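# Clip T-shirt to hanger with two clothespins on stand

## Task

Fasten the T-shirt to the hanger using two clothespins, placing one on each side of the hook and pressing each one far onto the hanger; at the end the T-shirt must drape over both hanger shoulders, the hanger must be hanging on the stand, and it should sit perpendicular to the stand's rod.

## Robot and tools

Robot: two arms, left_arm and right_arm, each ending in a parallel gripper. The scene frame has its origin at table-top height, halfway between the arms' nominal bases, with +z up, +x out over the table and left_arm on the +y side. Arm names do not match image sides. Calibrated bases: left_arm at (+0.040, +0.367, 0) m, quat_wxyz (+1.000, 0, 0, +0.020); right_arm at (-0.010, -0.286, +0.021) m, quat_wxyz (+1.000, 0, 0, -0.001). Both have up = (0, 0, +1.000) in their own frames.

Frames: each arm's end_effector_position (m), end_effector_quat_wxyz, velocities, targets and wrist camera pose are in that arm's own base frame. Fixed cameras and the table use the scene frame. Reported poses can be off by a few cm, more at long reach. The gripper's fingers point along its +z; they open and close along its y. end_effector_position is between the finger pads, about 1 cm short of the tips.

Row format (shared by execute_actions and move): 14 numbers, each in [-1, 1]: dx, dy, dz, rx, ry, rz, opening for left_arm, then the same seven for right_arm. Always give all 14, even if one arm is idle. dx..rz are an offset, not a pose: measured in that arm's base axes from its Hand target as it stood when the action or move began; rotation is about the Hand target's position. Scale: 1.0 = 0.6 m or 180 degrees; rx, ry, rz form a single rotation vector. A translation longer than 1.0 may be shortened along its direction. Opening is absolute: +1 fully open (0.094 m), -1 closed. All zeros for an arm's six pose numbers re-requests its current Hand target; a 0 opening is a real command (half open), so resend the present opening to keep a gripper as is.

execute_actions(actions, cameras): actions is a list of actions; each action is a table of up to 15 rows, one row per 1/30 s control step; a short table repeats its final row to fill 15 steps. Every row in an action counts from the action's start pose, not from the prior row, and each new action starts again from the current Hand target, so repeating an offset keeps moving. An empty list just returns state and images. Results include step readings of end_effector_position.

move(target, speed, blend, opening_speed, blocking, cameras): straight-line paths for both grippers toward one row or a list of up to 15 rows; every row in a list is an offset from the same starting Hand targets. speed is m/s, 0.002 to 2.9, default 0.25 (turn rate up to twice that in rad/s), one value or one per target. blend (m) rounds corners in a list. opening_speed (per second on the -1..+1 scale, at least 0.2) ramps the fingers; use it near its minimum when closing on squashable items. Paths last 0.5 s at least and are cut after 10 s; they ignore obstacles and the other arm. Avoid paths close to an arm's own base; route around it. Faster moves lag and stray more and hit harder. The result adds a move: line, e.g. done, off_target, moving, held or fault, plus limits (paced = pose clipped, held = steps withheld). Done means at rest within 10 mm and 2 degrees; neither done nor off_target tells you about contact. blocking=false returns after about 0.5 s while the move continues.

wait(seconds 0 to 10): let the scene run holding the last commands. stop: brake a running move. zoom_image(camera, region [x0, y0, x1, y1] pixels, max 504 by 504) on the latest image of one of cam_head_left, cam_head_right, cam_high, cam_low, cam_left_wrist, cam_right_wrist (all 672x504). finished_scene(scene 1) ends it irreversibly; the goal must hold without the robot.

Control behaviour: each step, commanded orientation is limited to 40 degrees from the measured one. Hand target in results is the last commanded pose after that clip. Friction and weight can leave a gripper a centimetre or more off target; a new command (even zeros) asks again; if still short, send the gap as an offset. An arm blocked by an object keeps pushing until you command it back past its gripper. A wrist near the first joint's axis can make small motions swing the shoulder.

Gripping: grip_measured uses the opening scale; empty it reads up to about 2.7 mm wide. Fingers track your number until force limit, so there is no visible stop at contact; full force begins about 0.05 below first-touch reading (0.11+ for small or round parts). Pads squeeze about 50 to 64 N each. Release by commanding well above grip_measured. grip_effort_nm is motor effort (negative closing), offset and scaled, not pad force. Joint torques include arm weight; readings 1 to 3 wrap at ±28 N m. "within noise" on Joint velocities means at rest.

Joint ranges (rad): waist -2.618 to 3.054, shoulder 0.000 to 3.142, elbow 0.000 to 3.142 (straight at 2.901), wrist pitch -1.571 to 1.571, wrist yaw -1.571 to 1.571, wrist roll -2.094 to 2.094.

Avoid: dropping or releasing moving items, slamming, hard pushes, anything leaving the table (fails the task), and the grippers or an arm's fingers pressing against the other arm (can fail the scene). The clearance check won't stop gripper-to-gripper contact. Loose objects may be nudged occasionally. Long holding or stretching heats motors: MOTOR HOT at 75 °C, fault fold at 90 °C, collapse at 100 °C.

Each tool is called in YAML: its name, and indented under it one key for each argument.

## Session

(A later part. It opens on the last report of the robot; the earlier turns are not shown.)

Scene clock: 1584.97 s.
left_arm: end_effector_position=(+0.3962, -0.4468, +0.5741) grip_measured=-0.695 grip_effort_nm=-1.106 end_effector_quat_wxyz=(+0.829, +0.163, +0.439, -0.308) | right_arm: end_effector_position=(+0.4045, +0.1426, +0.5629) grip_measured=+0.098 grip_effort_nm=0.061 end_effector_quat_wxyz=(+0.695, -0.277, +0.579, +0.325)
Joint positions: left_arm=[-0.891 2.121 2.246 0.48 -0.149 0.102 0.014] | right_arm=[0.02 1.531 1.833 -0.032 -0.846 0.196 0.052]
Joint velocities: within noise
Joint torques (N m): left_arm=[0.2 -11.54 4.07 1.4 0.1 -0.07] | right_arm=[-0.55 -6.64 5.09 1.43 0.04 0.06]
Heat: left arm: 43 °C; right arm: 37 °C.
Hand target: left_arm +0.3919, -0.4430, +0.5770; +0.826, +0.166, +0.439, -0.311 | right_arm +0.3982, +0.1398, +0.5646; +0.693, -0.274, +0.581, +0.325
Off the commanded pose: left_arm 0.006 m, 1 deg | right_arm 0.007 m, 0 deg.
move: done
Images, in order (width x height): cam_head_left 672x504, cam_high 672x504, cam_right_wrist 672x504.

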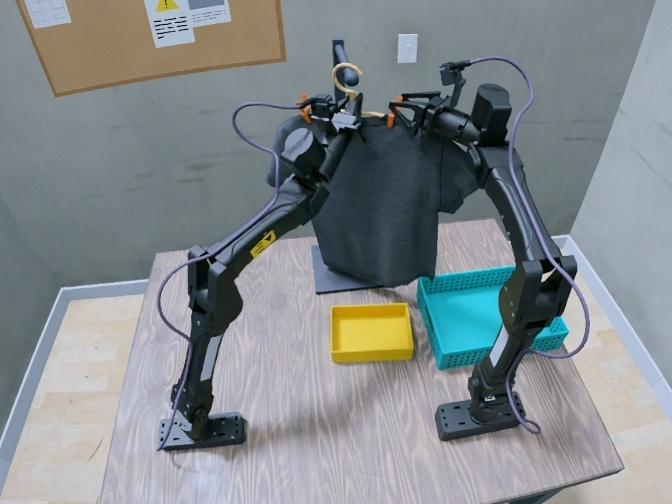

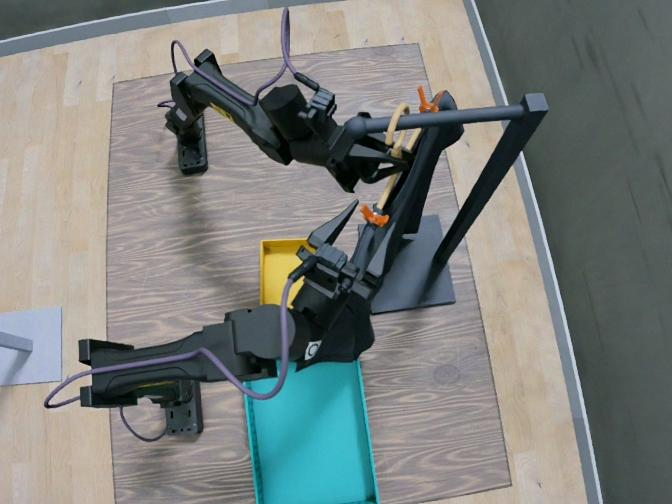

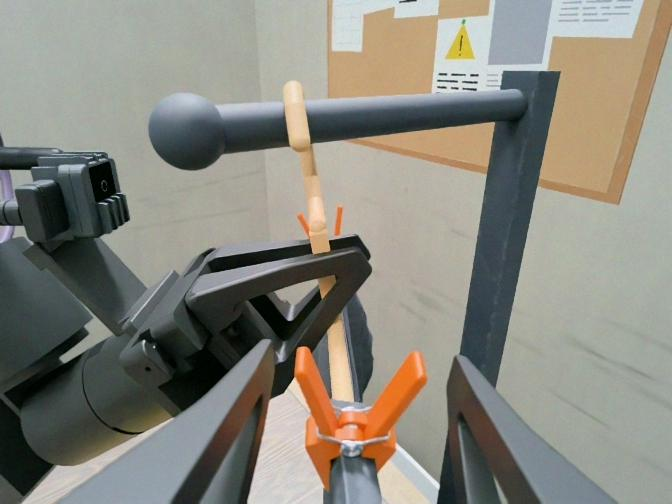

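move:
  target:
    - [0,0,0,0,0,0,-0.74, 0,0,0.083,0,0,0,0.1]
    - [0,0,0,0,0,0,-0.74, -0.084,-0.104,0.105,0,0,0,0.1]
  speed: [0.08,0.14]
  blend: [0.01,0]

zoom_image:
  camera: "cam_high"
  region: [330, 60, 480, 260]

zoom_image:
  camera: "cam_head_left"
  region: [270, 50, 450, 150]

zoom_image:
  camera: "cam_head_right"
  region: [290, 50, 450, 150]

Scene clock: 1596.83 s.
left_arm: end_effector_position=(+0.3962, -0.4468, +0.5741) grip_measured=-0.695 grip_effort_nm=-1.111 end_effector_quat_wxyz=(+0.829, +0.163, +0.439, -0.308) | right_arm: end_effector_position=(+0.3542, +0.0779, +0.6244) grip_measured=+0.098 grip_effort_nm=0.051 end_effector_quat_wxyz=(+0.690, -0.273, +0.585, +0.328)
Joint positions: left_arm=[-0.891 2.121 2.246 0.48 -0.149 0.101 0.014] | right_arm=[-0.238 1.548 2.141 -0.223 -1.091 0.338 0.052]
Joint velocities: within noise
Joint torques (N m): left_arm=[0.31 -11.6 3.89 1.46 0.14 -0.06] | right_arm=[-0.46 -5.46 3.77 1.49 0.17 0.06]
Heat: left arm: 44 °C; right arm: 37 °C.
Hand target: left_arm +0.3919, -0.4430, +0.5770; +0.826, +0.166, +0.440, -0.311 | right_arm +0.3477, +0.0774, +0.6277; +0.694, -0.274, +0.581, +0.325
Off the commanded pose: left_arm 0.006 m, 1 deg | right_arm 0.007 m, 1 deg.
move: done

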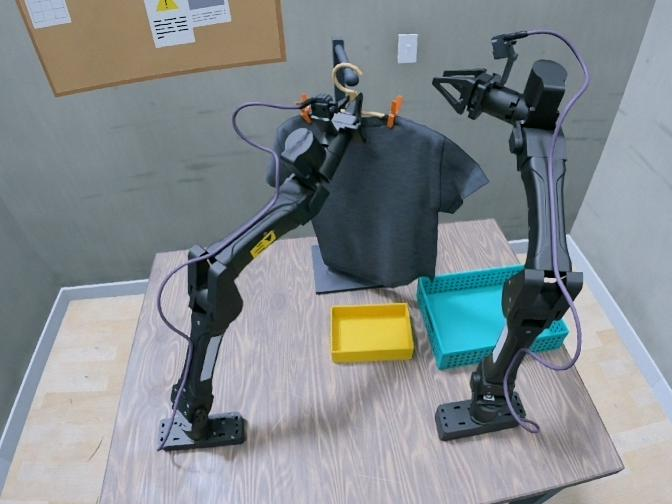

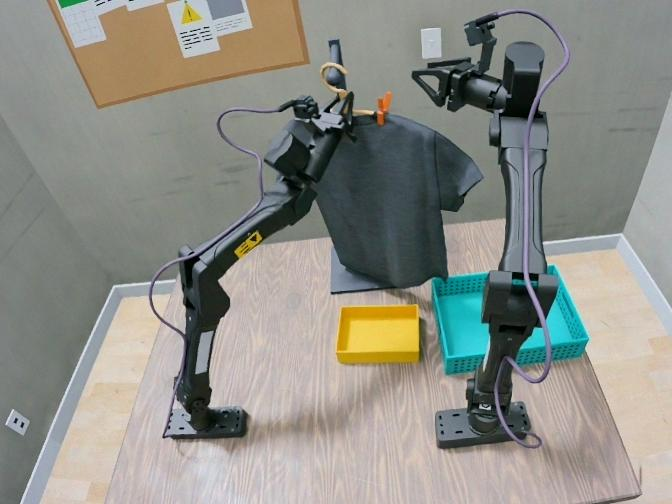

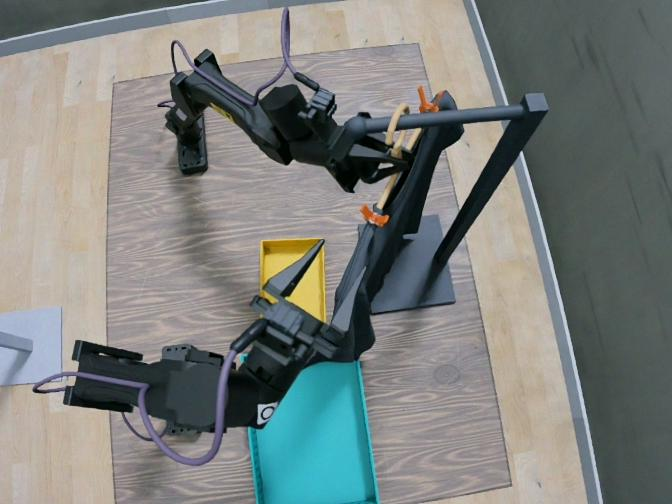

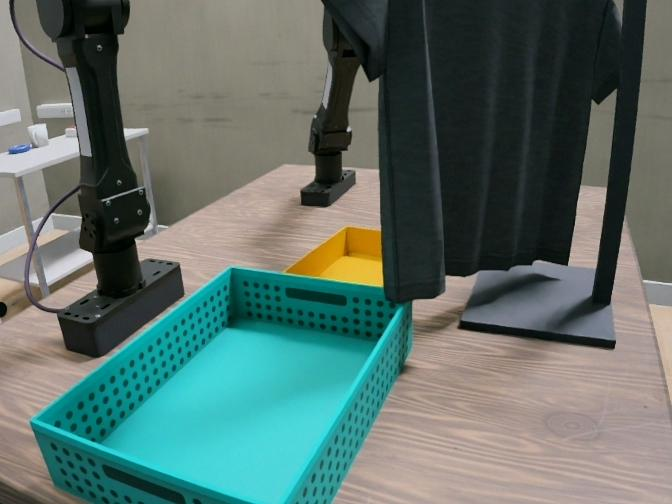

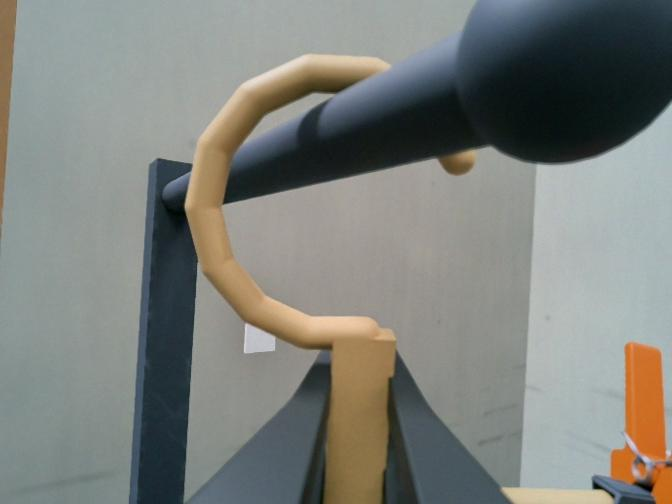

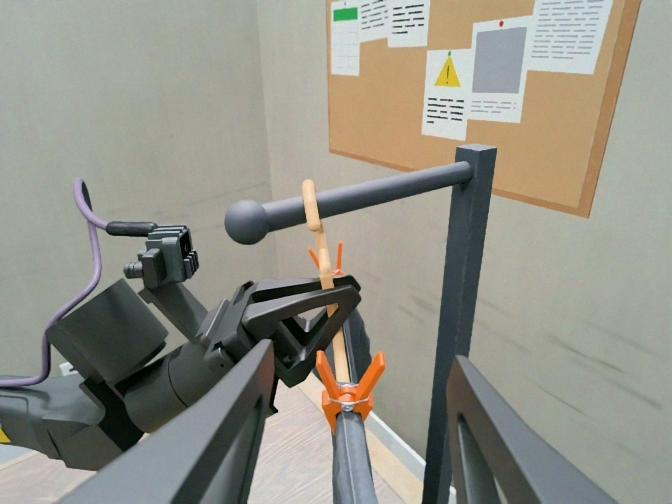

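Scaled by 2.520 from the camera's 672x504 image, which has a finer 960x720 frame.

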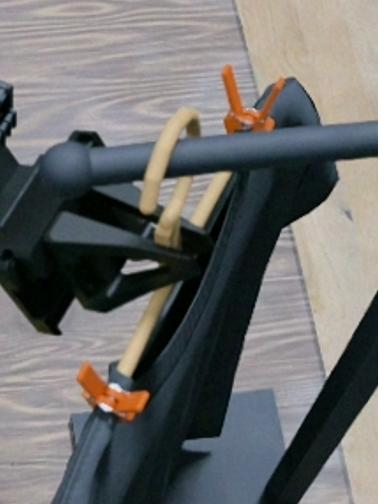

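Scaled by 2.800 from the camera's 672x504 image, which has a finer 960x720 frame.

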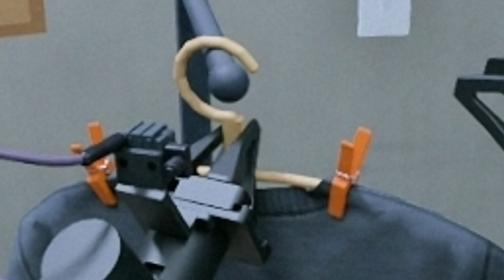

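Scaled by 3.150 from the camera's 672x504 image, which has a finer 960x720 frame.

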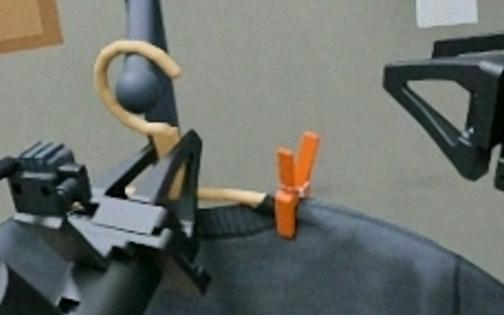

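zoom_image:
  camera: "cam_left_wrist"
  region: [230, 280, 480, 504]

zoom_image:
  camera: "cam_right_wrist"
  region: [220, 160, 480, 504]

Scaled by 2.016 from the camera's 672x504 image, which has a finer 960x720 frame.

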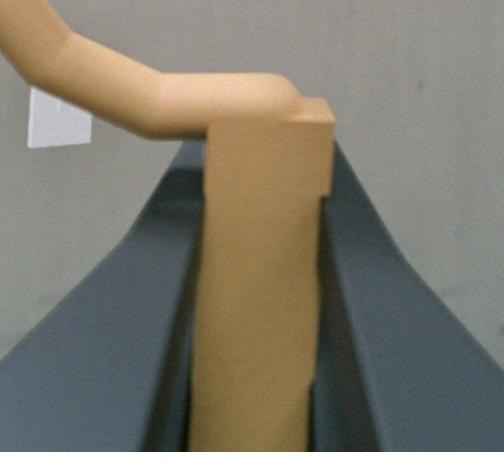

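Scaled by 1.465 from the camera's 672x504 image, which has a finer 960x720 frame.

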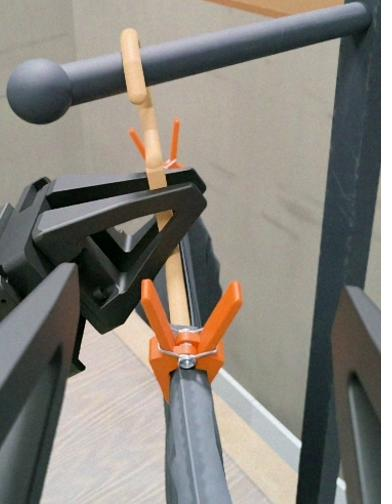

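move:
  target: [0,0,0,0,0,0.1056,-0.74, 0,0,0,0,0,0,0.1]
  speed: 0.12
  cameras: ["cam_head_left","cam_high","cam_left_wrist","cam_right_wrist"]

Scene clock: 1680.47 s.
left_arm: end_effector_position=(+0.3957, -0.4389, +0.5748) grip_measured=-0.695 grip_effort_nm=-1.101 end_effector_quat_wxyz=(+0.863, +0.095, +0.467, -0.167) | right_arm: end_effector_position=(+0.3541, +0.0780, +0.6245) grip_measured=+0.098 grip_effort_nm=0.051 end_effector_quat_wxyz=(+0.690, -0.274, +0.584, +0.328)
Joint positions: left_arm=[-0.979 2.193 2.365 0.493 -0.482 0.358 0.014] | right_arm=[-0.238 1.548 2.141 -0.222 -1.092 0.338 0.052]
Joint velocities: within noise
Joint torques (N m): left_arm=[-0.73 -8.69 7.9 1.45 0.09 0.08] | right_arm=[-0.38 -5.49 3.69 1.51 0.15 0.06]
Heat: left arm: 45 °C; right arm: 34 °C.
Hand target: left_arm +0.3920, -0.4429, +0.5771; +0.866, +0.091, +0.461, -0.171 | right_arm +0.3477, +0.0774, +0.6277; +0.694, -0.274, +0.581, +0.325
Off the commanded pose: left_arm 0.006 m, 1 deg | right_arm 0.007 m, 1 deg.
move: done
Images, in order (width x height): cam_head_left 672x504, cam_high 672x504, cam_left_wrist 672x504, cam_right_wrist 672x504.

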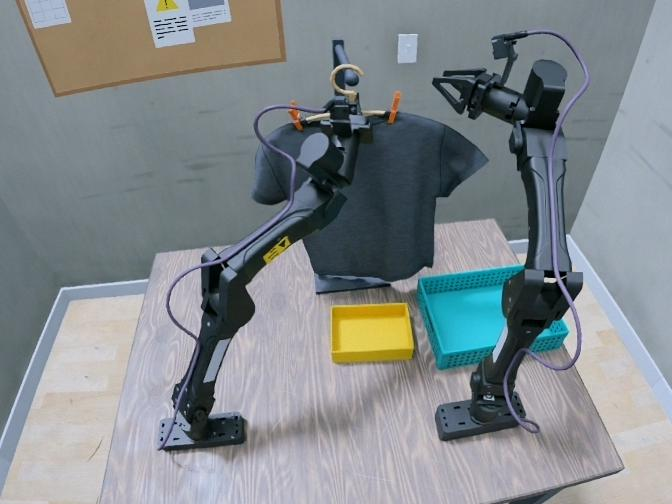

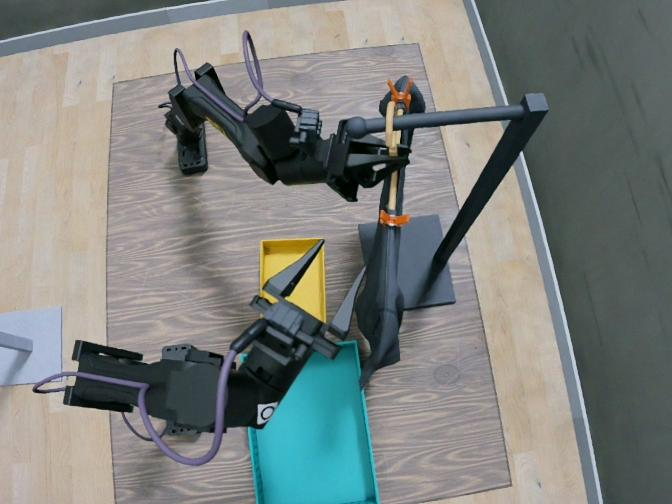

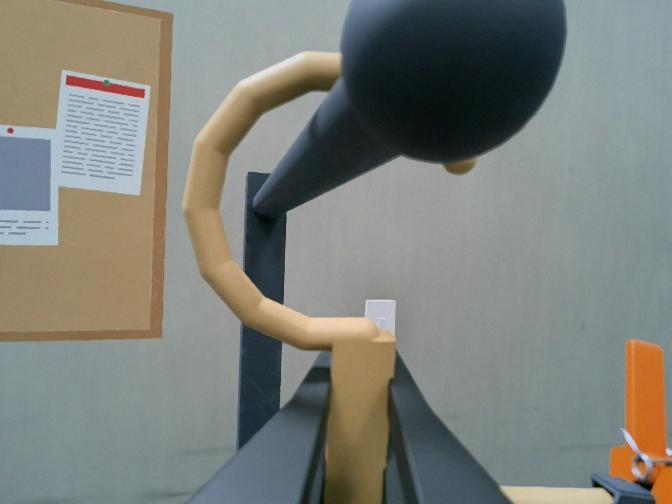

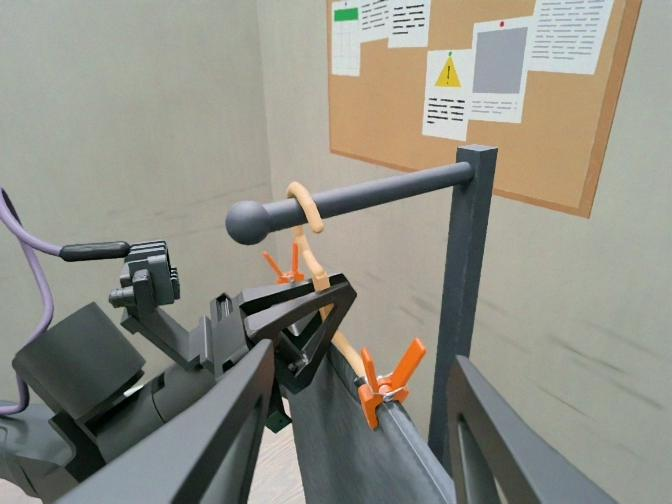

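zoom_image:
  camera: "cam_left_wrist"
  region: [170, 0, 590, 300]

zoom_image:
  camera: "cam_high"
  region: [330, 60, 560, 260]

Scaled by 1.200 from the camera's 672x504 image, which has a finer 960x720 frame.

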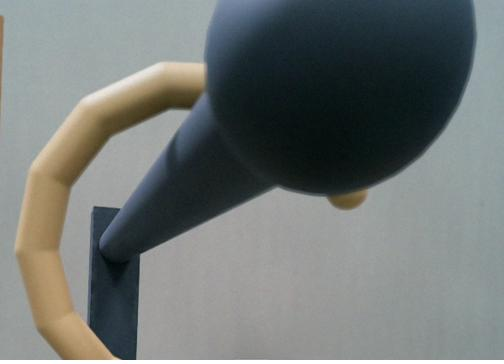

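Scaled by 2.191 from the camera's 672x504 image, which has a finer 960x720 frame.

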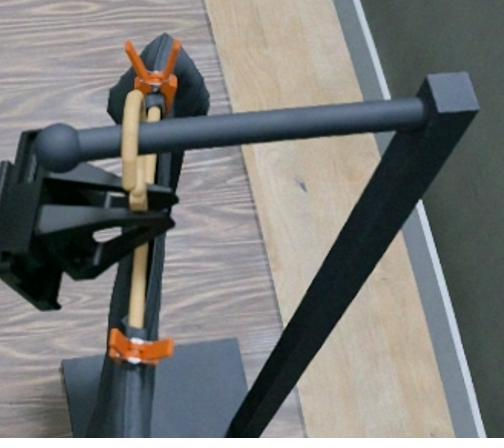

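zoom_image:
  camera: "cam_right_wrist"
  region: [210, 150, 510, 450]

Scaled by 1.680 from the camera's 672x504 image, which has a finer 960x720 frame.

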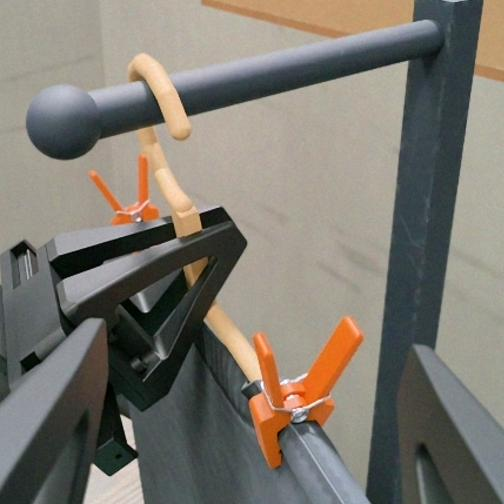

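move:
  target: [0,-0.010,0,0,0,0.0611,-0.74, 0,0,0,0,0,0,0.1]
  speed: 0.1
  cameras: ["cam_head_left","cam_head_right","cam_high","cam_left_wrist","cam_right_wrist"]

zoom_image:
  camera: "cam_left_wrist"
  region: [170, 0, 590, 300]

zoom_image:
  camera: "cam_high"
  region: [330, 60, 560, 260]

zoom_image:
  camera: "cam_right_wrist"
  region: [210, 150, 510, 450]

Scene clock: 1697.73 s.
left_arm: end_effector_position=(+0.3973, -0.4419, +0.5755) grip_measured=-0.695 grip_effort_nm=-1.101 end_effector_quat_wxyz=(+0.878, +0.045, +0.469, -0.087) | right_arm: end_effector_position=(+0.3540, +0.0780, +0.6246) grip_measured=+0.098 grip_effort_nm=0.051 end_effector_quat_wxyz=(+0.690, -0.274, +0.584, +0.328)
Joint positions: left_arm=[-1.025 2.471 2.838 0.415 -0.66 0.544 0.014] | right_arm=[-0.238 1.548 2.141 -0.222 -1.092 0.339 0.052]
Joint velocities: within noise
Joint torques (N m): left_arm=[-0.85 -9.84 7.58 1 0.38 0.06] | right_arm=[-0.39 -5.42 3.79 1.49 0.15 0.07]
Heat: left arm: 44 °C; right arm: 34 °C.
Hand target: left_arm +0.3919, -0.4492, +0.5769; +0.879, +0.047, +0.467, -0.087 | right_arm +0.3477, +0.0774, +0.6276; +0.694, -0.275, +0.581, +0.325
Off the commanded pose: left_arm 0.009 m, 0 deg | right_arm 0.007 m, 1 deg.
elbow stopped short (left arm): the move would have taken joint 3 (elbow) straighter than the controller allows.
move: done
Images, in order (width x height): cam_head_left 672x504, cam_head_right 672x504, cam_high 672x504, cam_left_wrist 672x504, cam_right_wrist 672x504.

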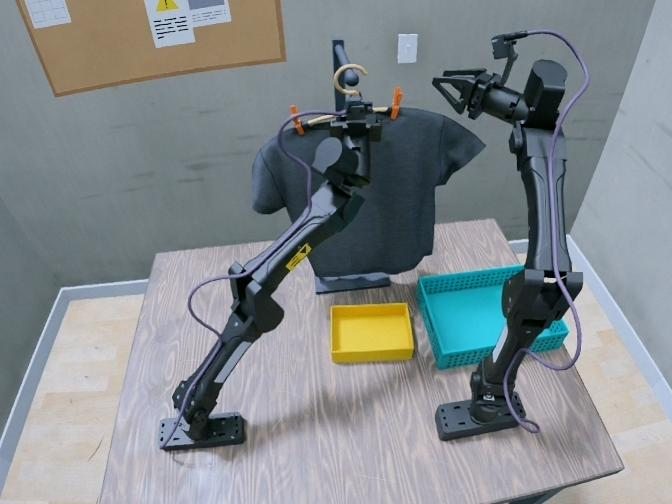

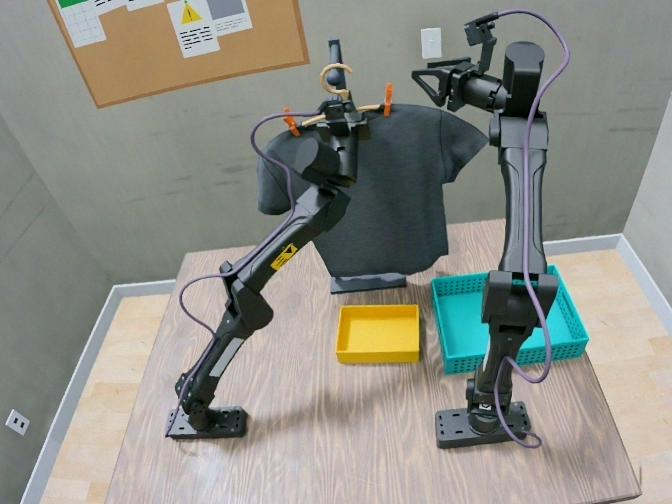

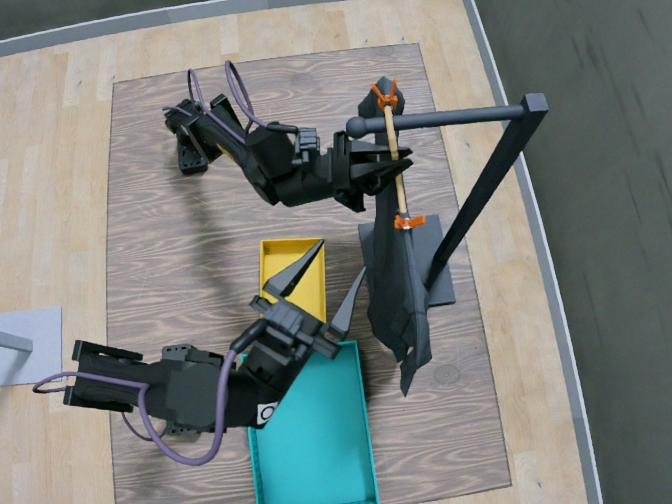

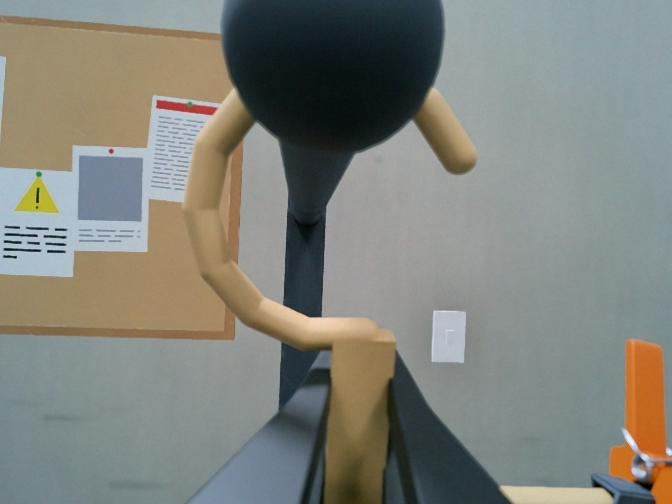

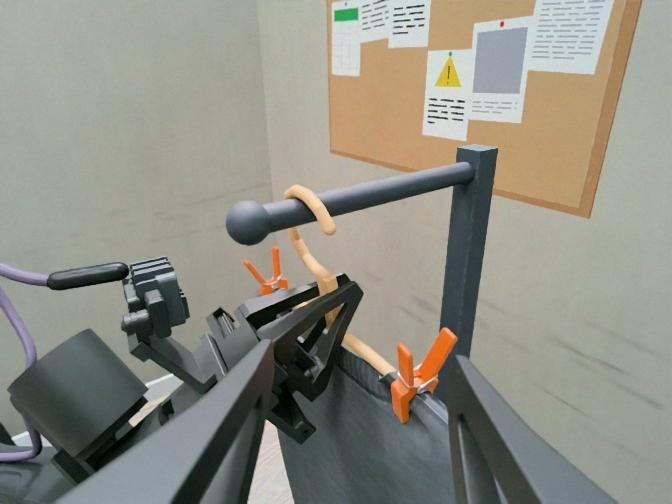

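Scaled by 1.200 from the camera's 672x504 image, which has a finer 960x720 frame.

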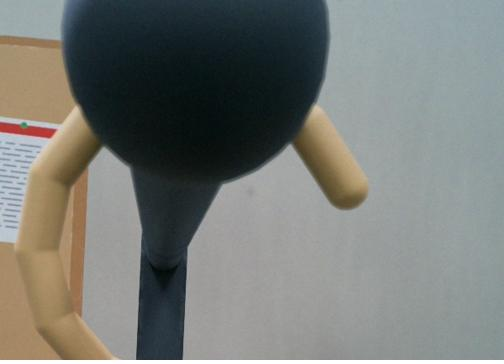

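Scaled by 2.191 from the camera's 672x504 image, which has a finer 960x720 frame.

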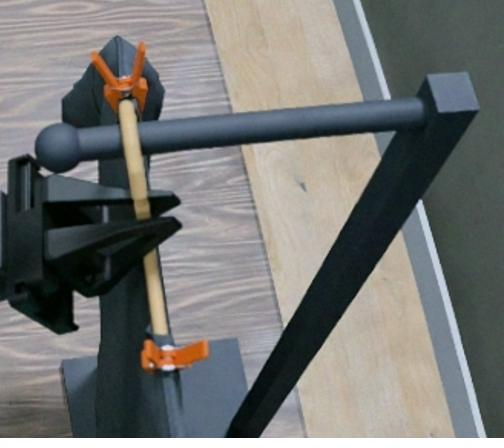

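Scaled by 1.680 from the camera's 672x504 image, which has a finer 960x720 frame.

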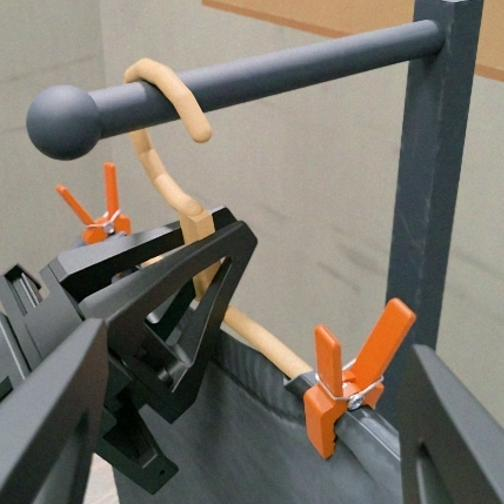

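zoom_image:
  camera: "cam_high"
  region: [80, 20, 330, 240]

zoom_image:
  camera: "cam_high"
  region: [380, 30, 620, 240]

zoom_image:
  camera: "cam_high"
  region: [80, 300, 330, 504]

zoom_image:
  camera: "cam_high"
  region: [360, 250, 620, 504]

Scaled by 2.016 from the camera's 672x504 image, which has a finer 960x720 frame.

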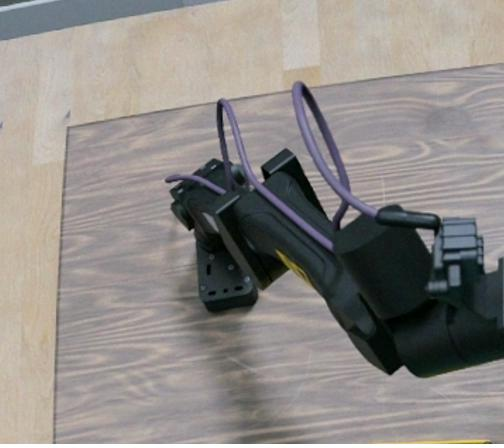

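Scaled by 2.100 from the camera's 672x504 image, which has a finer 960x720 frame.

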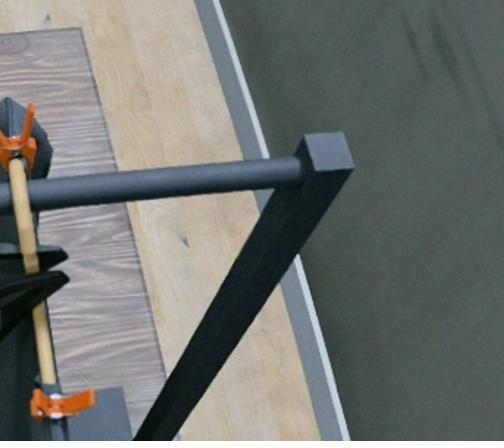

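Scaled by 2.016 from the camera's 672x504 image, which has a finer 960x720 frame.

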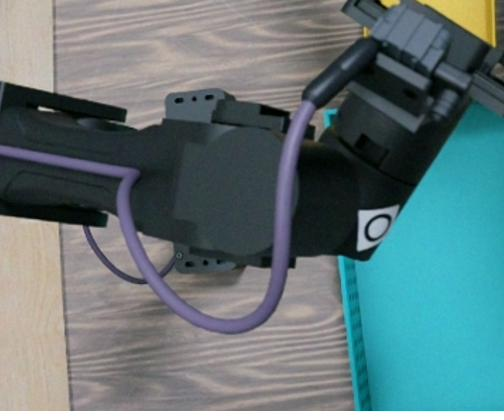

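Scaled by 1.938 from the camera's 672x504 image, which has a finer 960x720 frame.

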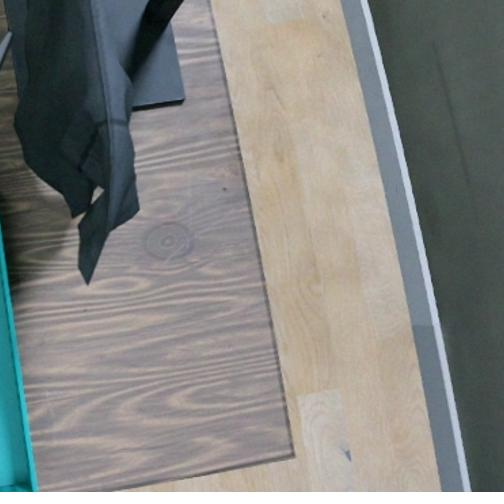

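move:
  target: [0,0,-0.006,0,0,0.008,-0.74, 0,0,0,0,0,0,0.1]
  speed: 0.03
  cameras: ["cam_high","cam_left_wrist"]

zoom_image:
  camera: "cam_high"
  region: [340, 70, 450, 240]

Scene clock: 1709.63 s.
left_arm: end_effector_position=(+0.3975, -0.4406, +0.5747) grip_measured=-0.695 grip_effort_nm=-1.096 end_effector_quat_wxyz=(+0.878, +0.046, +0.471, -0.075) | right_arm: end_effector_position=(+0.3540, +0.0780, +0.6246) grip_measured=+0.098 grip_effort_nm=0.051 end_effector_quat_wxyz=(+0.690, -0.274, +0.584, +0.328)
Joint positions: left_arm=[-1.027 2.474 2.843 0.416 -0.673 0.569 0.014] | right_arm=[-0.238 1.548 2.141 -0.222 -1.092 0.339 0.052]
Joint velocities: within noise
Joint torques (N m): left_arm=[-1.18 -9.57 6.89 1.24 0.32 0.09] | right_arm=[-0.47 -5.5 3.73 1.47 0.18 0.09]
Heat: left arm: 44 °C; right arm: 34 °C.
Hand target: left_arm +0.3919, -0.4491, +0.5734; +0.879, +0.041, +0.468, -0.076 | right_arm +0.3477, +0.0774, +0.6276; +0.693, -0.274, +0.581, +0.325
Off the commanded pose: left_arm 0.010 m, 1 deg | right_arm 0.007 m, 1 deg.
elbow stopped short (left arm): the move would have taken joint 3 (elbow) straighter than the controller allows.
move: done
Images, in order (width x height): cam_high 672x504, cam_left_wrist 672x504.

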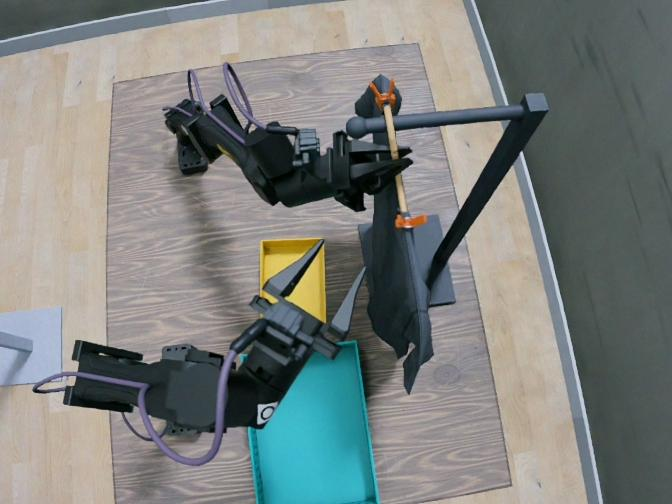

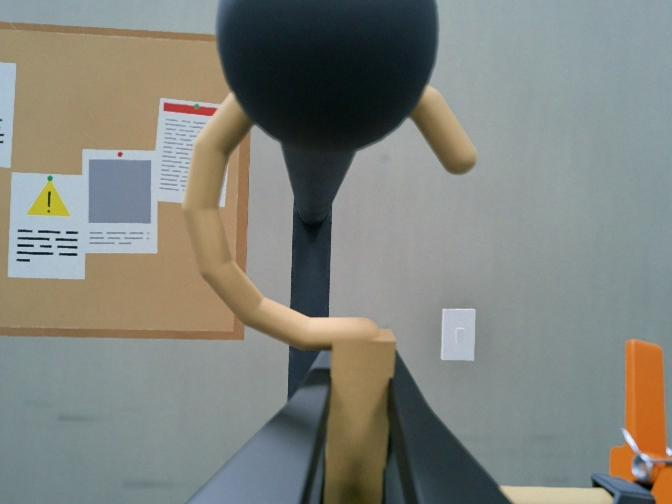

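Scaled by 2.965 from the camera's 672x504 image, which has a finer 960x720 frame.

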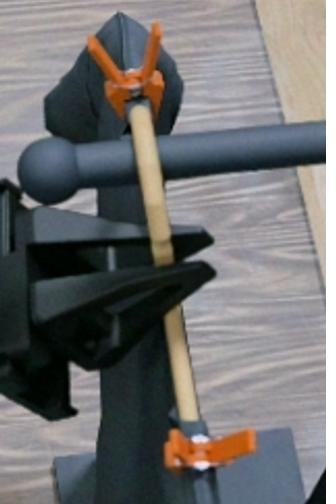

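move:
  target: [0,0,0,0,0,0,0.1, 0,0,0,0,0,0,0.1]
  speed: 0.03
  opening_speed: 0.25
  cameras: ["cam_head_left","cam_high","cam_left_wrist","cam_right_wrist"]

Scene clock: 1722.97 s.
left_arm: end_effector_position=(+0.3940, -0.4433, +0.5749) grip_measured=+0.097 grip_effort_nm=0.061 end_effector_quat_wxyz=(+0.878, +0.048, +0.470, -0.076) | right_arm: end_effector_position=(+0.3540, +0.0780, +0.6246) grip_measured=+0.098 grip_effort_nm=0.046 end_effector_quat_wxyz=(+0.690, -0.274, +0.584, +0.328)
Joint positions: left_arm=[-1.034 2.474 2.843 0.418 -0.674 0.574 0.052] | right_arm=[-0.238 1.548 2.141 -0.222 -1.092 0.339 0.052]
Joint velocities: within noise
Joint torques (N m): left_arm=[-0.49 -9.36 6.86 1.22 0.22 0.04] | right_arm=[-0.57 -5.48 3.74 1.46 0.18 0.07]
Heat: left arm: 44 °C; right arm: 34 °C.
Hand target: left_arm +0.3919, -0.4490, +0.5735; +0.880, +0.041, +0.468, -0.076 | right_arm +0.3477, +0.0774, +0.6276; +0.693, -0.274, +0.581, +0.325
Off the commanded pose: left_arm 0.006 m, 1 deg | right_arm 0.007 m, 1 deg.
elbow stopped short (left arm): the move would have taken joint 3 (elbow) straighter than the controller allows.
move: done
Images, in order (width x height): cam_head_left 672x504, cam_high 672x504, cam_left_wrist 672x504, cam_right_wrist 672x504.

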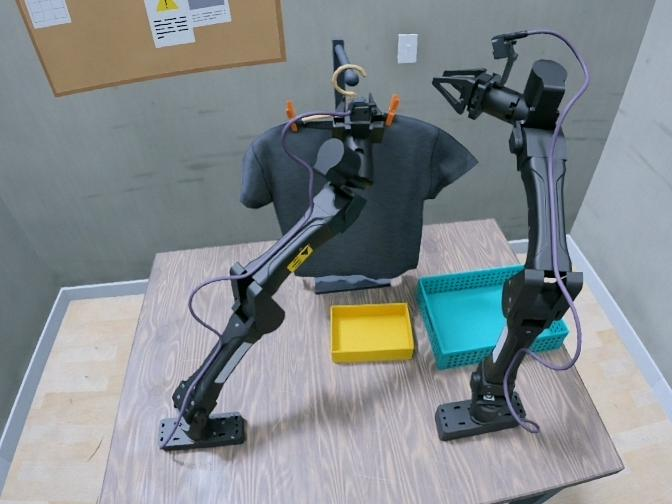

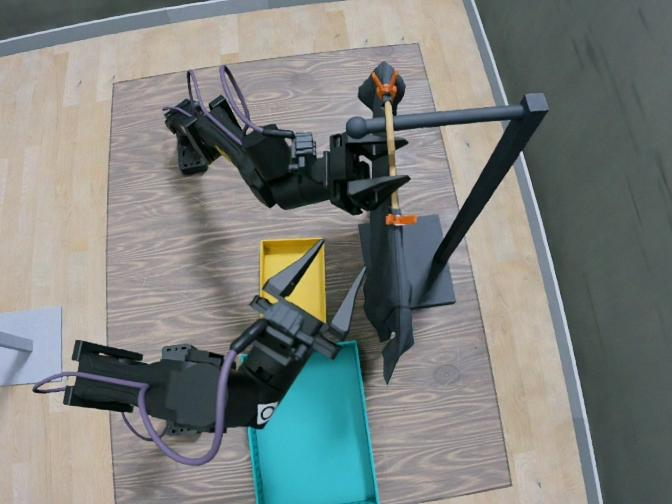

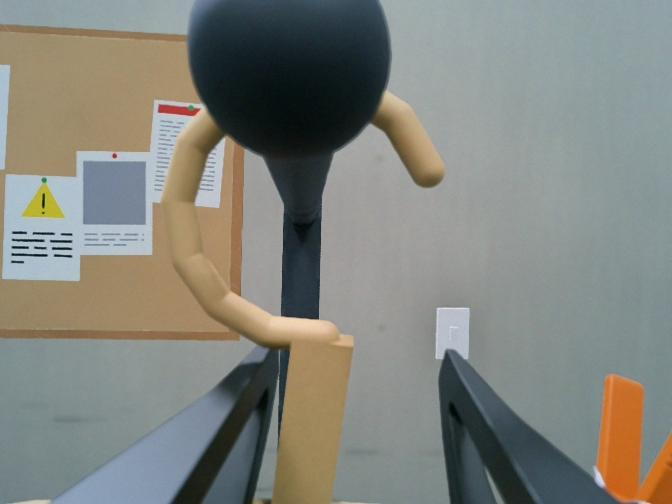

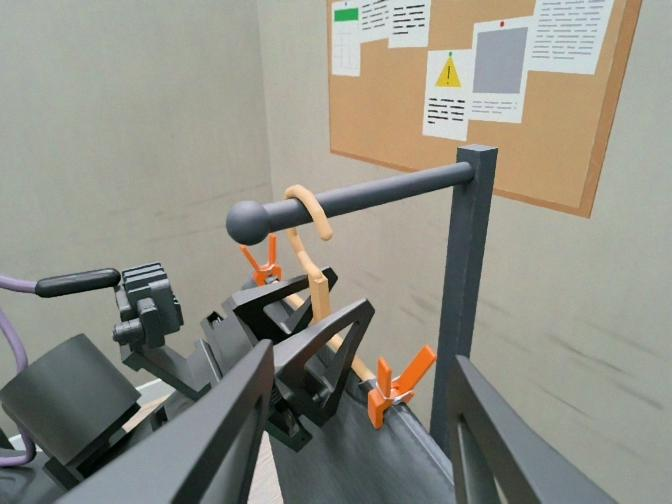

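move:
  target:
    - [0,0.0217,0,0,0,0,0.1, 0,0,0,0,0,0,0.1]
    - [-0.1637,0.05,-0.1113,0,0,0,0.1, 0,0,0,0,0,0,0.1]
  speed: [0.05,0.1]
  blend: [0.005,0]
  cameras: ["cam_head_left","cam_head_right","cam_high","cam_left_wrist","cam_right_wrist"]

zoom_image:
  camera: "cam_high"
  region: [330, 60, 560, 260]

Scene clock: 1732.33 s.
left_arm: end_effector_position=(+0.3033, -0.4383, +0.4828) grip_measured=+0.098 grip_effort_nm=0.056 end_effector_quat_wxyz=(+0.873, +0.066, +0.480, -0.063) | right_arm: end_effector_position=(+0.3540, +0.0780, +0.6246) grip_measured=+0.098 grip_effort_nm=0.051 end_effector_quat_wxyz=(+0.690, -0.274, +0.584, +0.328)
Joint positions: left_arm=[-1.208 2.035 1.715 1.178 -0.793 0.755 0.052] | right_arm=[-0.238 1.548 2.141 -0.222 -1.092 0.339 0.052]
Joint velocities: within noise
Joint torques (N m): left_arm=[-0.34 -12.52 5.52 1.23 0.27 0.04] | right_arm=[-0.53 -5.42 3.63 1.51 0.15 0.08]
Heat: left arm: 45 °C; right arm: 34 °C.
Hand target: left_arm +0.2938, -0.4191, +0.5065; +0.880, +0.041, +0.468, -0.076 | right_arm +0.3477, +0.0774, +0.6276; +0.693, -0.274, +0.581, +0.325
Off the commanded pose: left_arm 0.032 m, 4 deg | right_arm 0.007 m, 1 deg.
move: off_target (left_arm)
Images, in order (width x height): cam_head_left 672x504, cam_head_right 672x504, cam_high 672x504, cam_left_wrist 672x504, cam_right_wrist 672x504.

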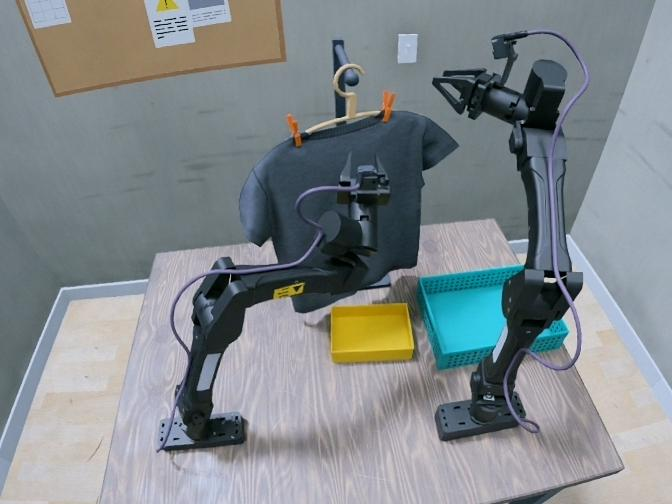

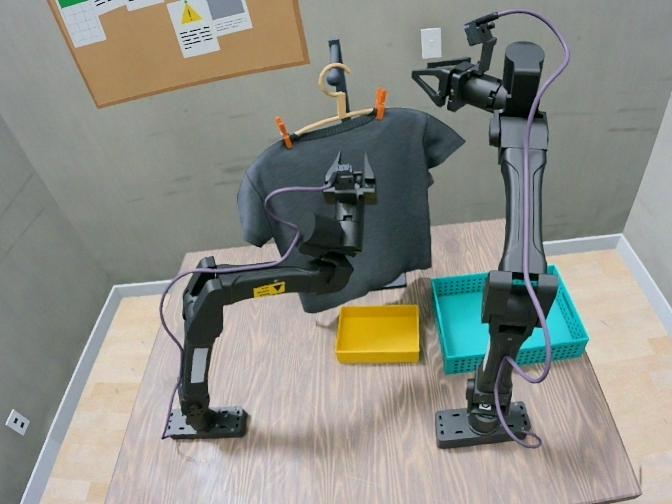

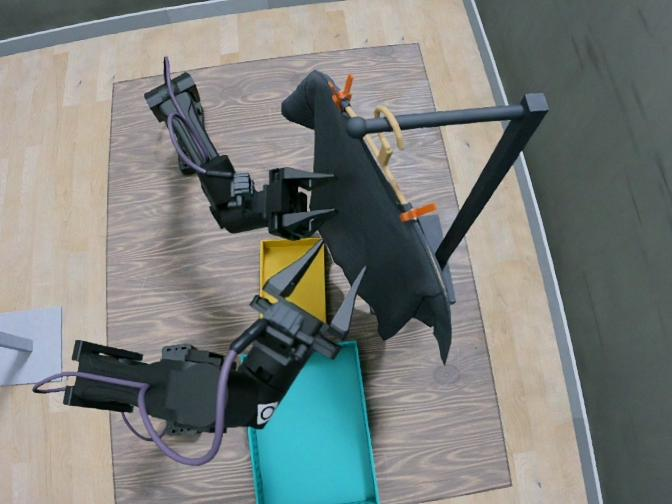

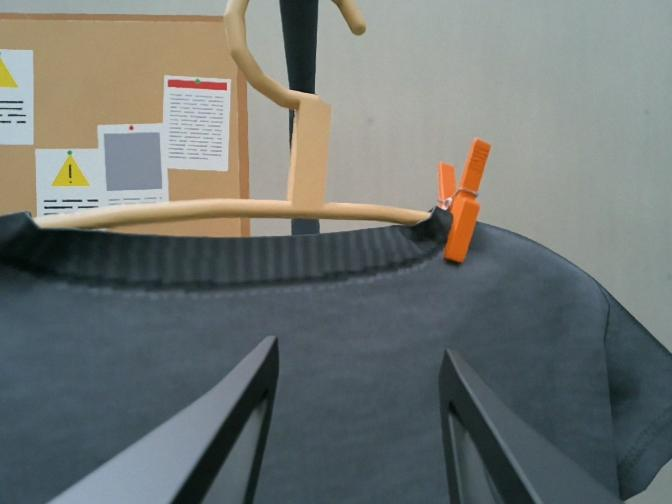

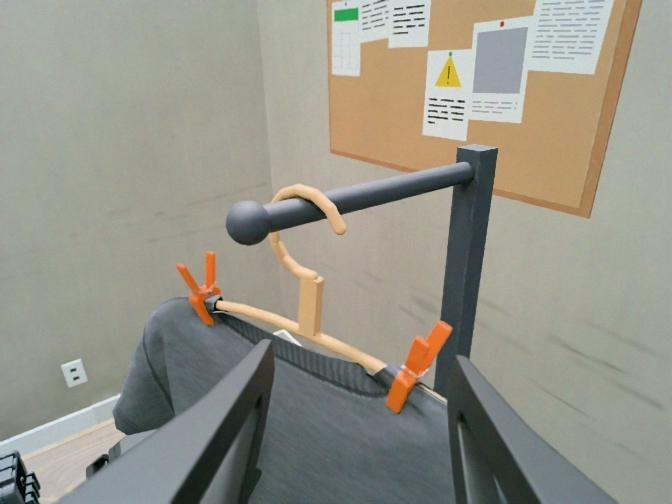

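Scaled by 2.191 from the camera's 672x504 image, which has a finer 960x720 frame.

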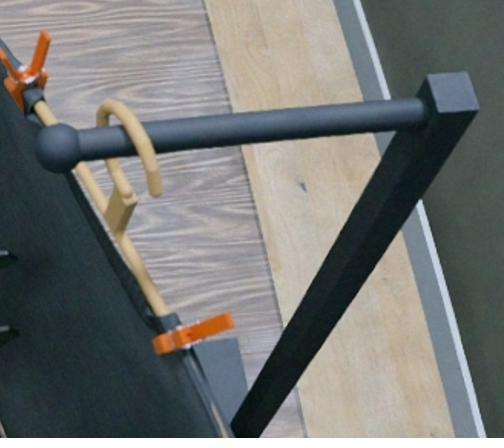

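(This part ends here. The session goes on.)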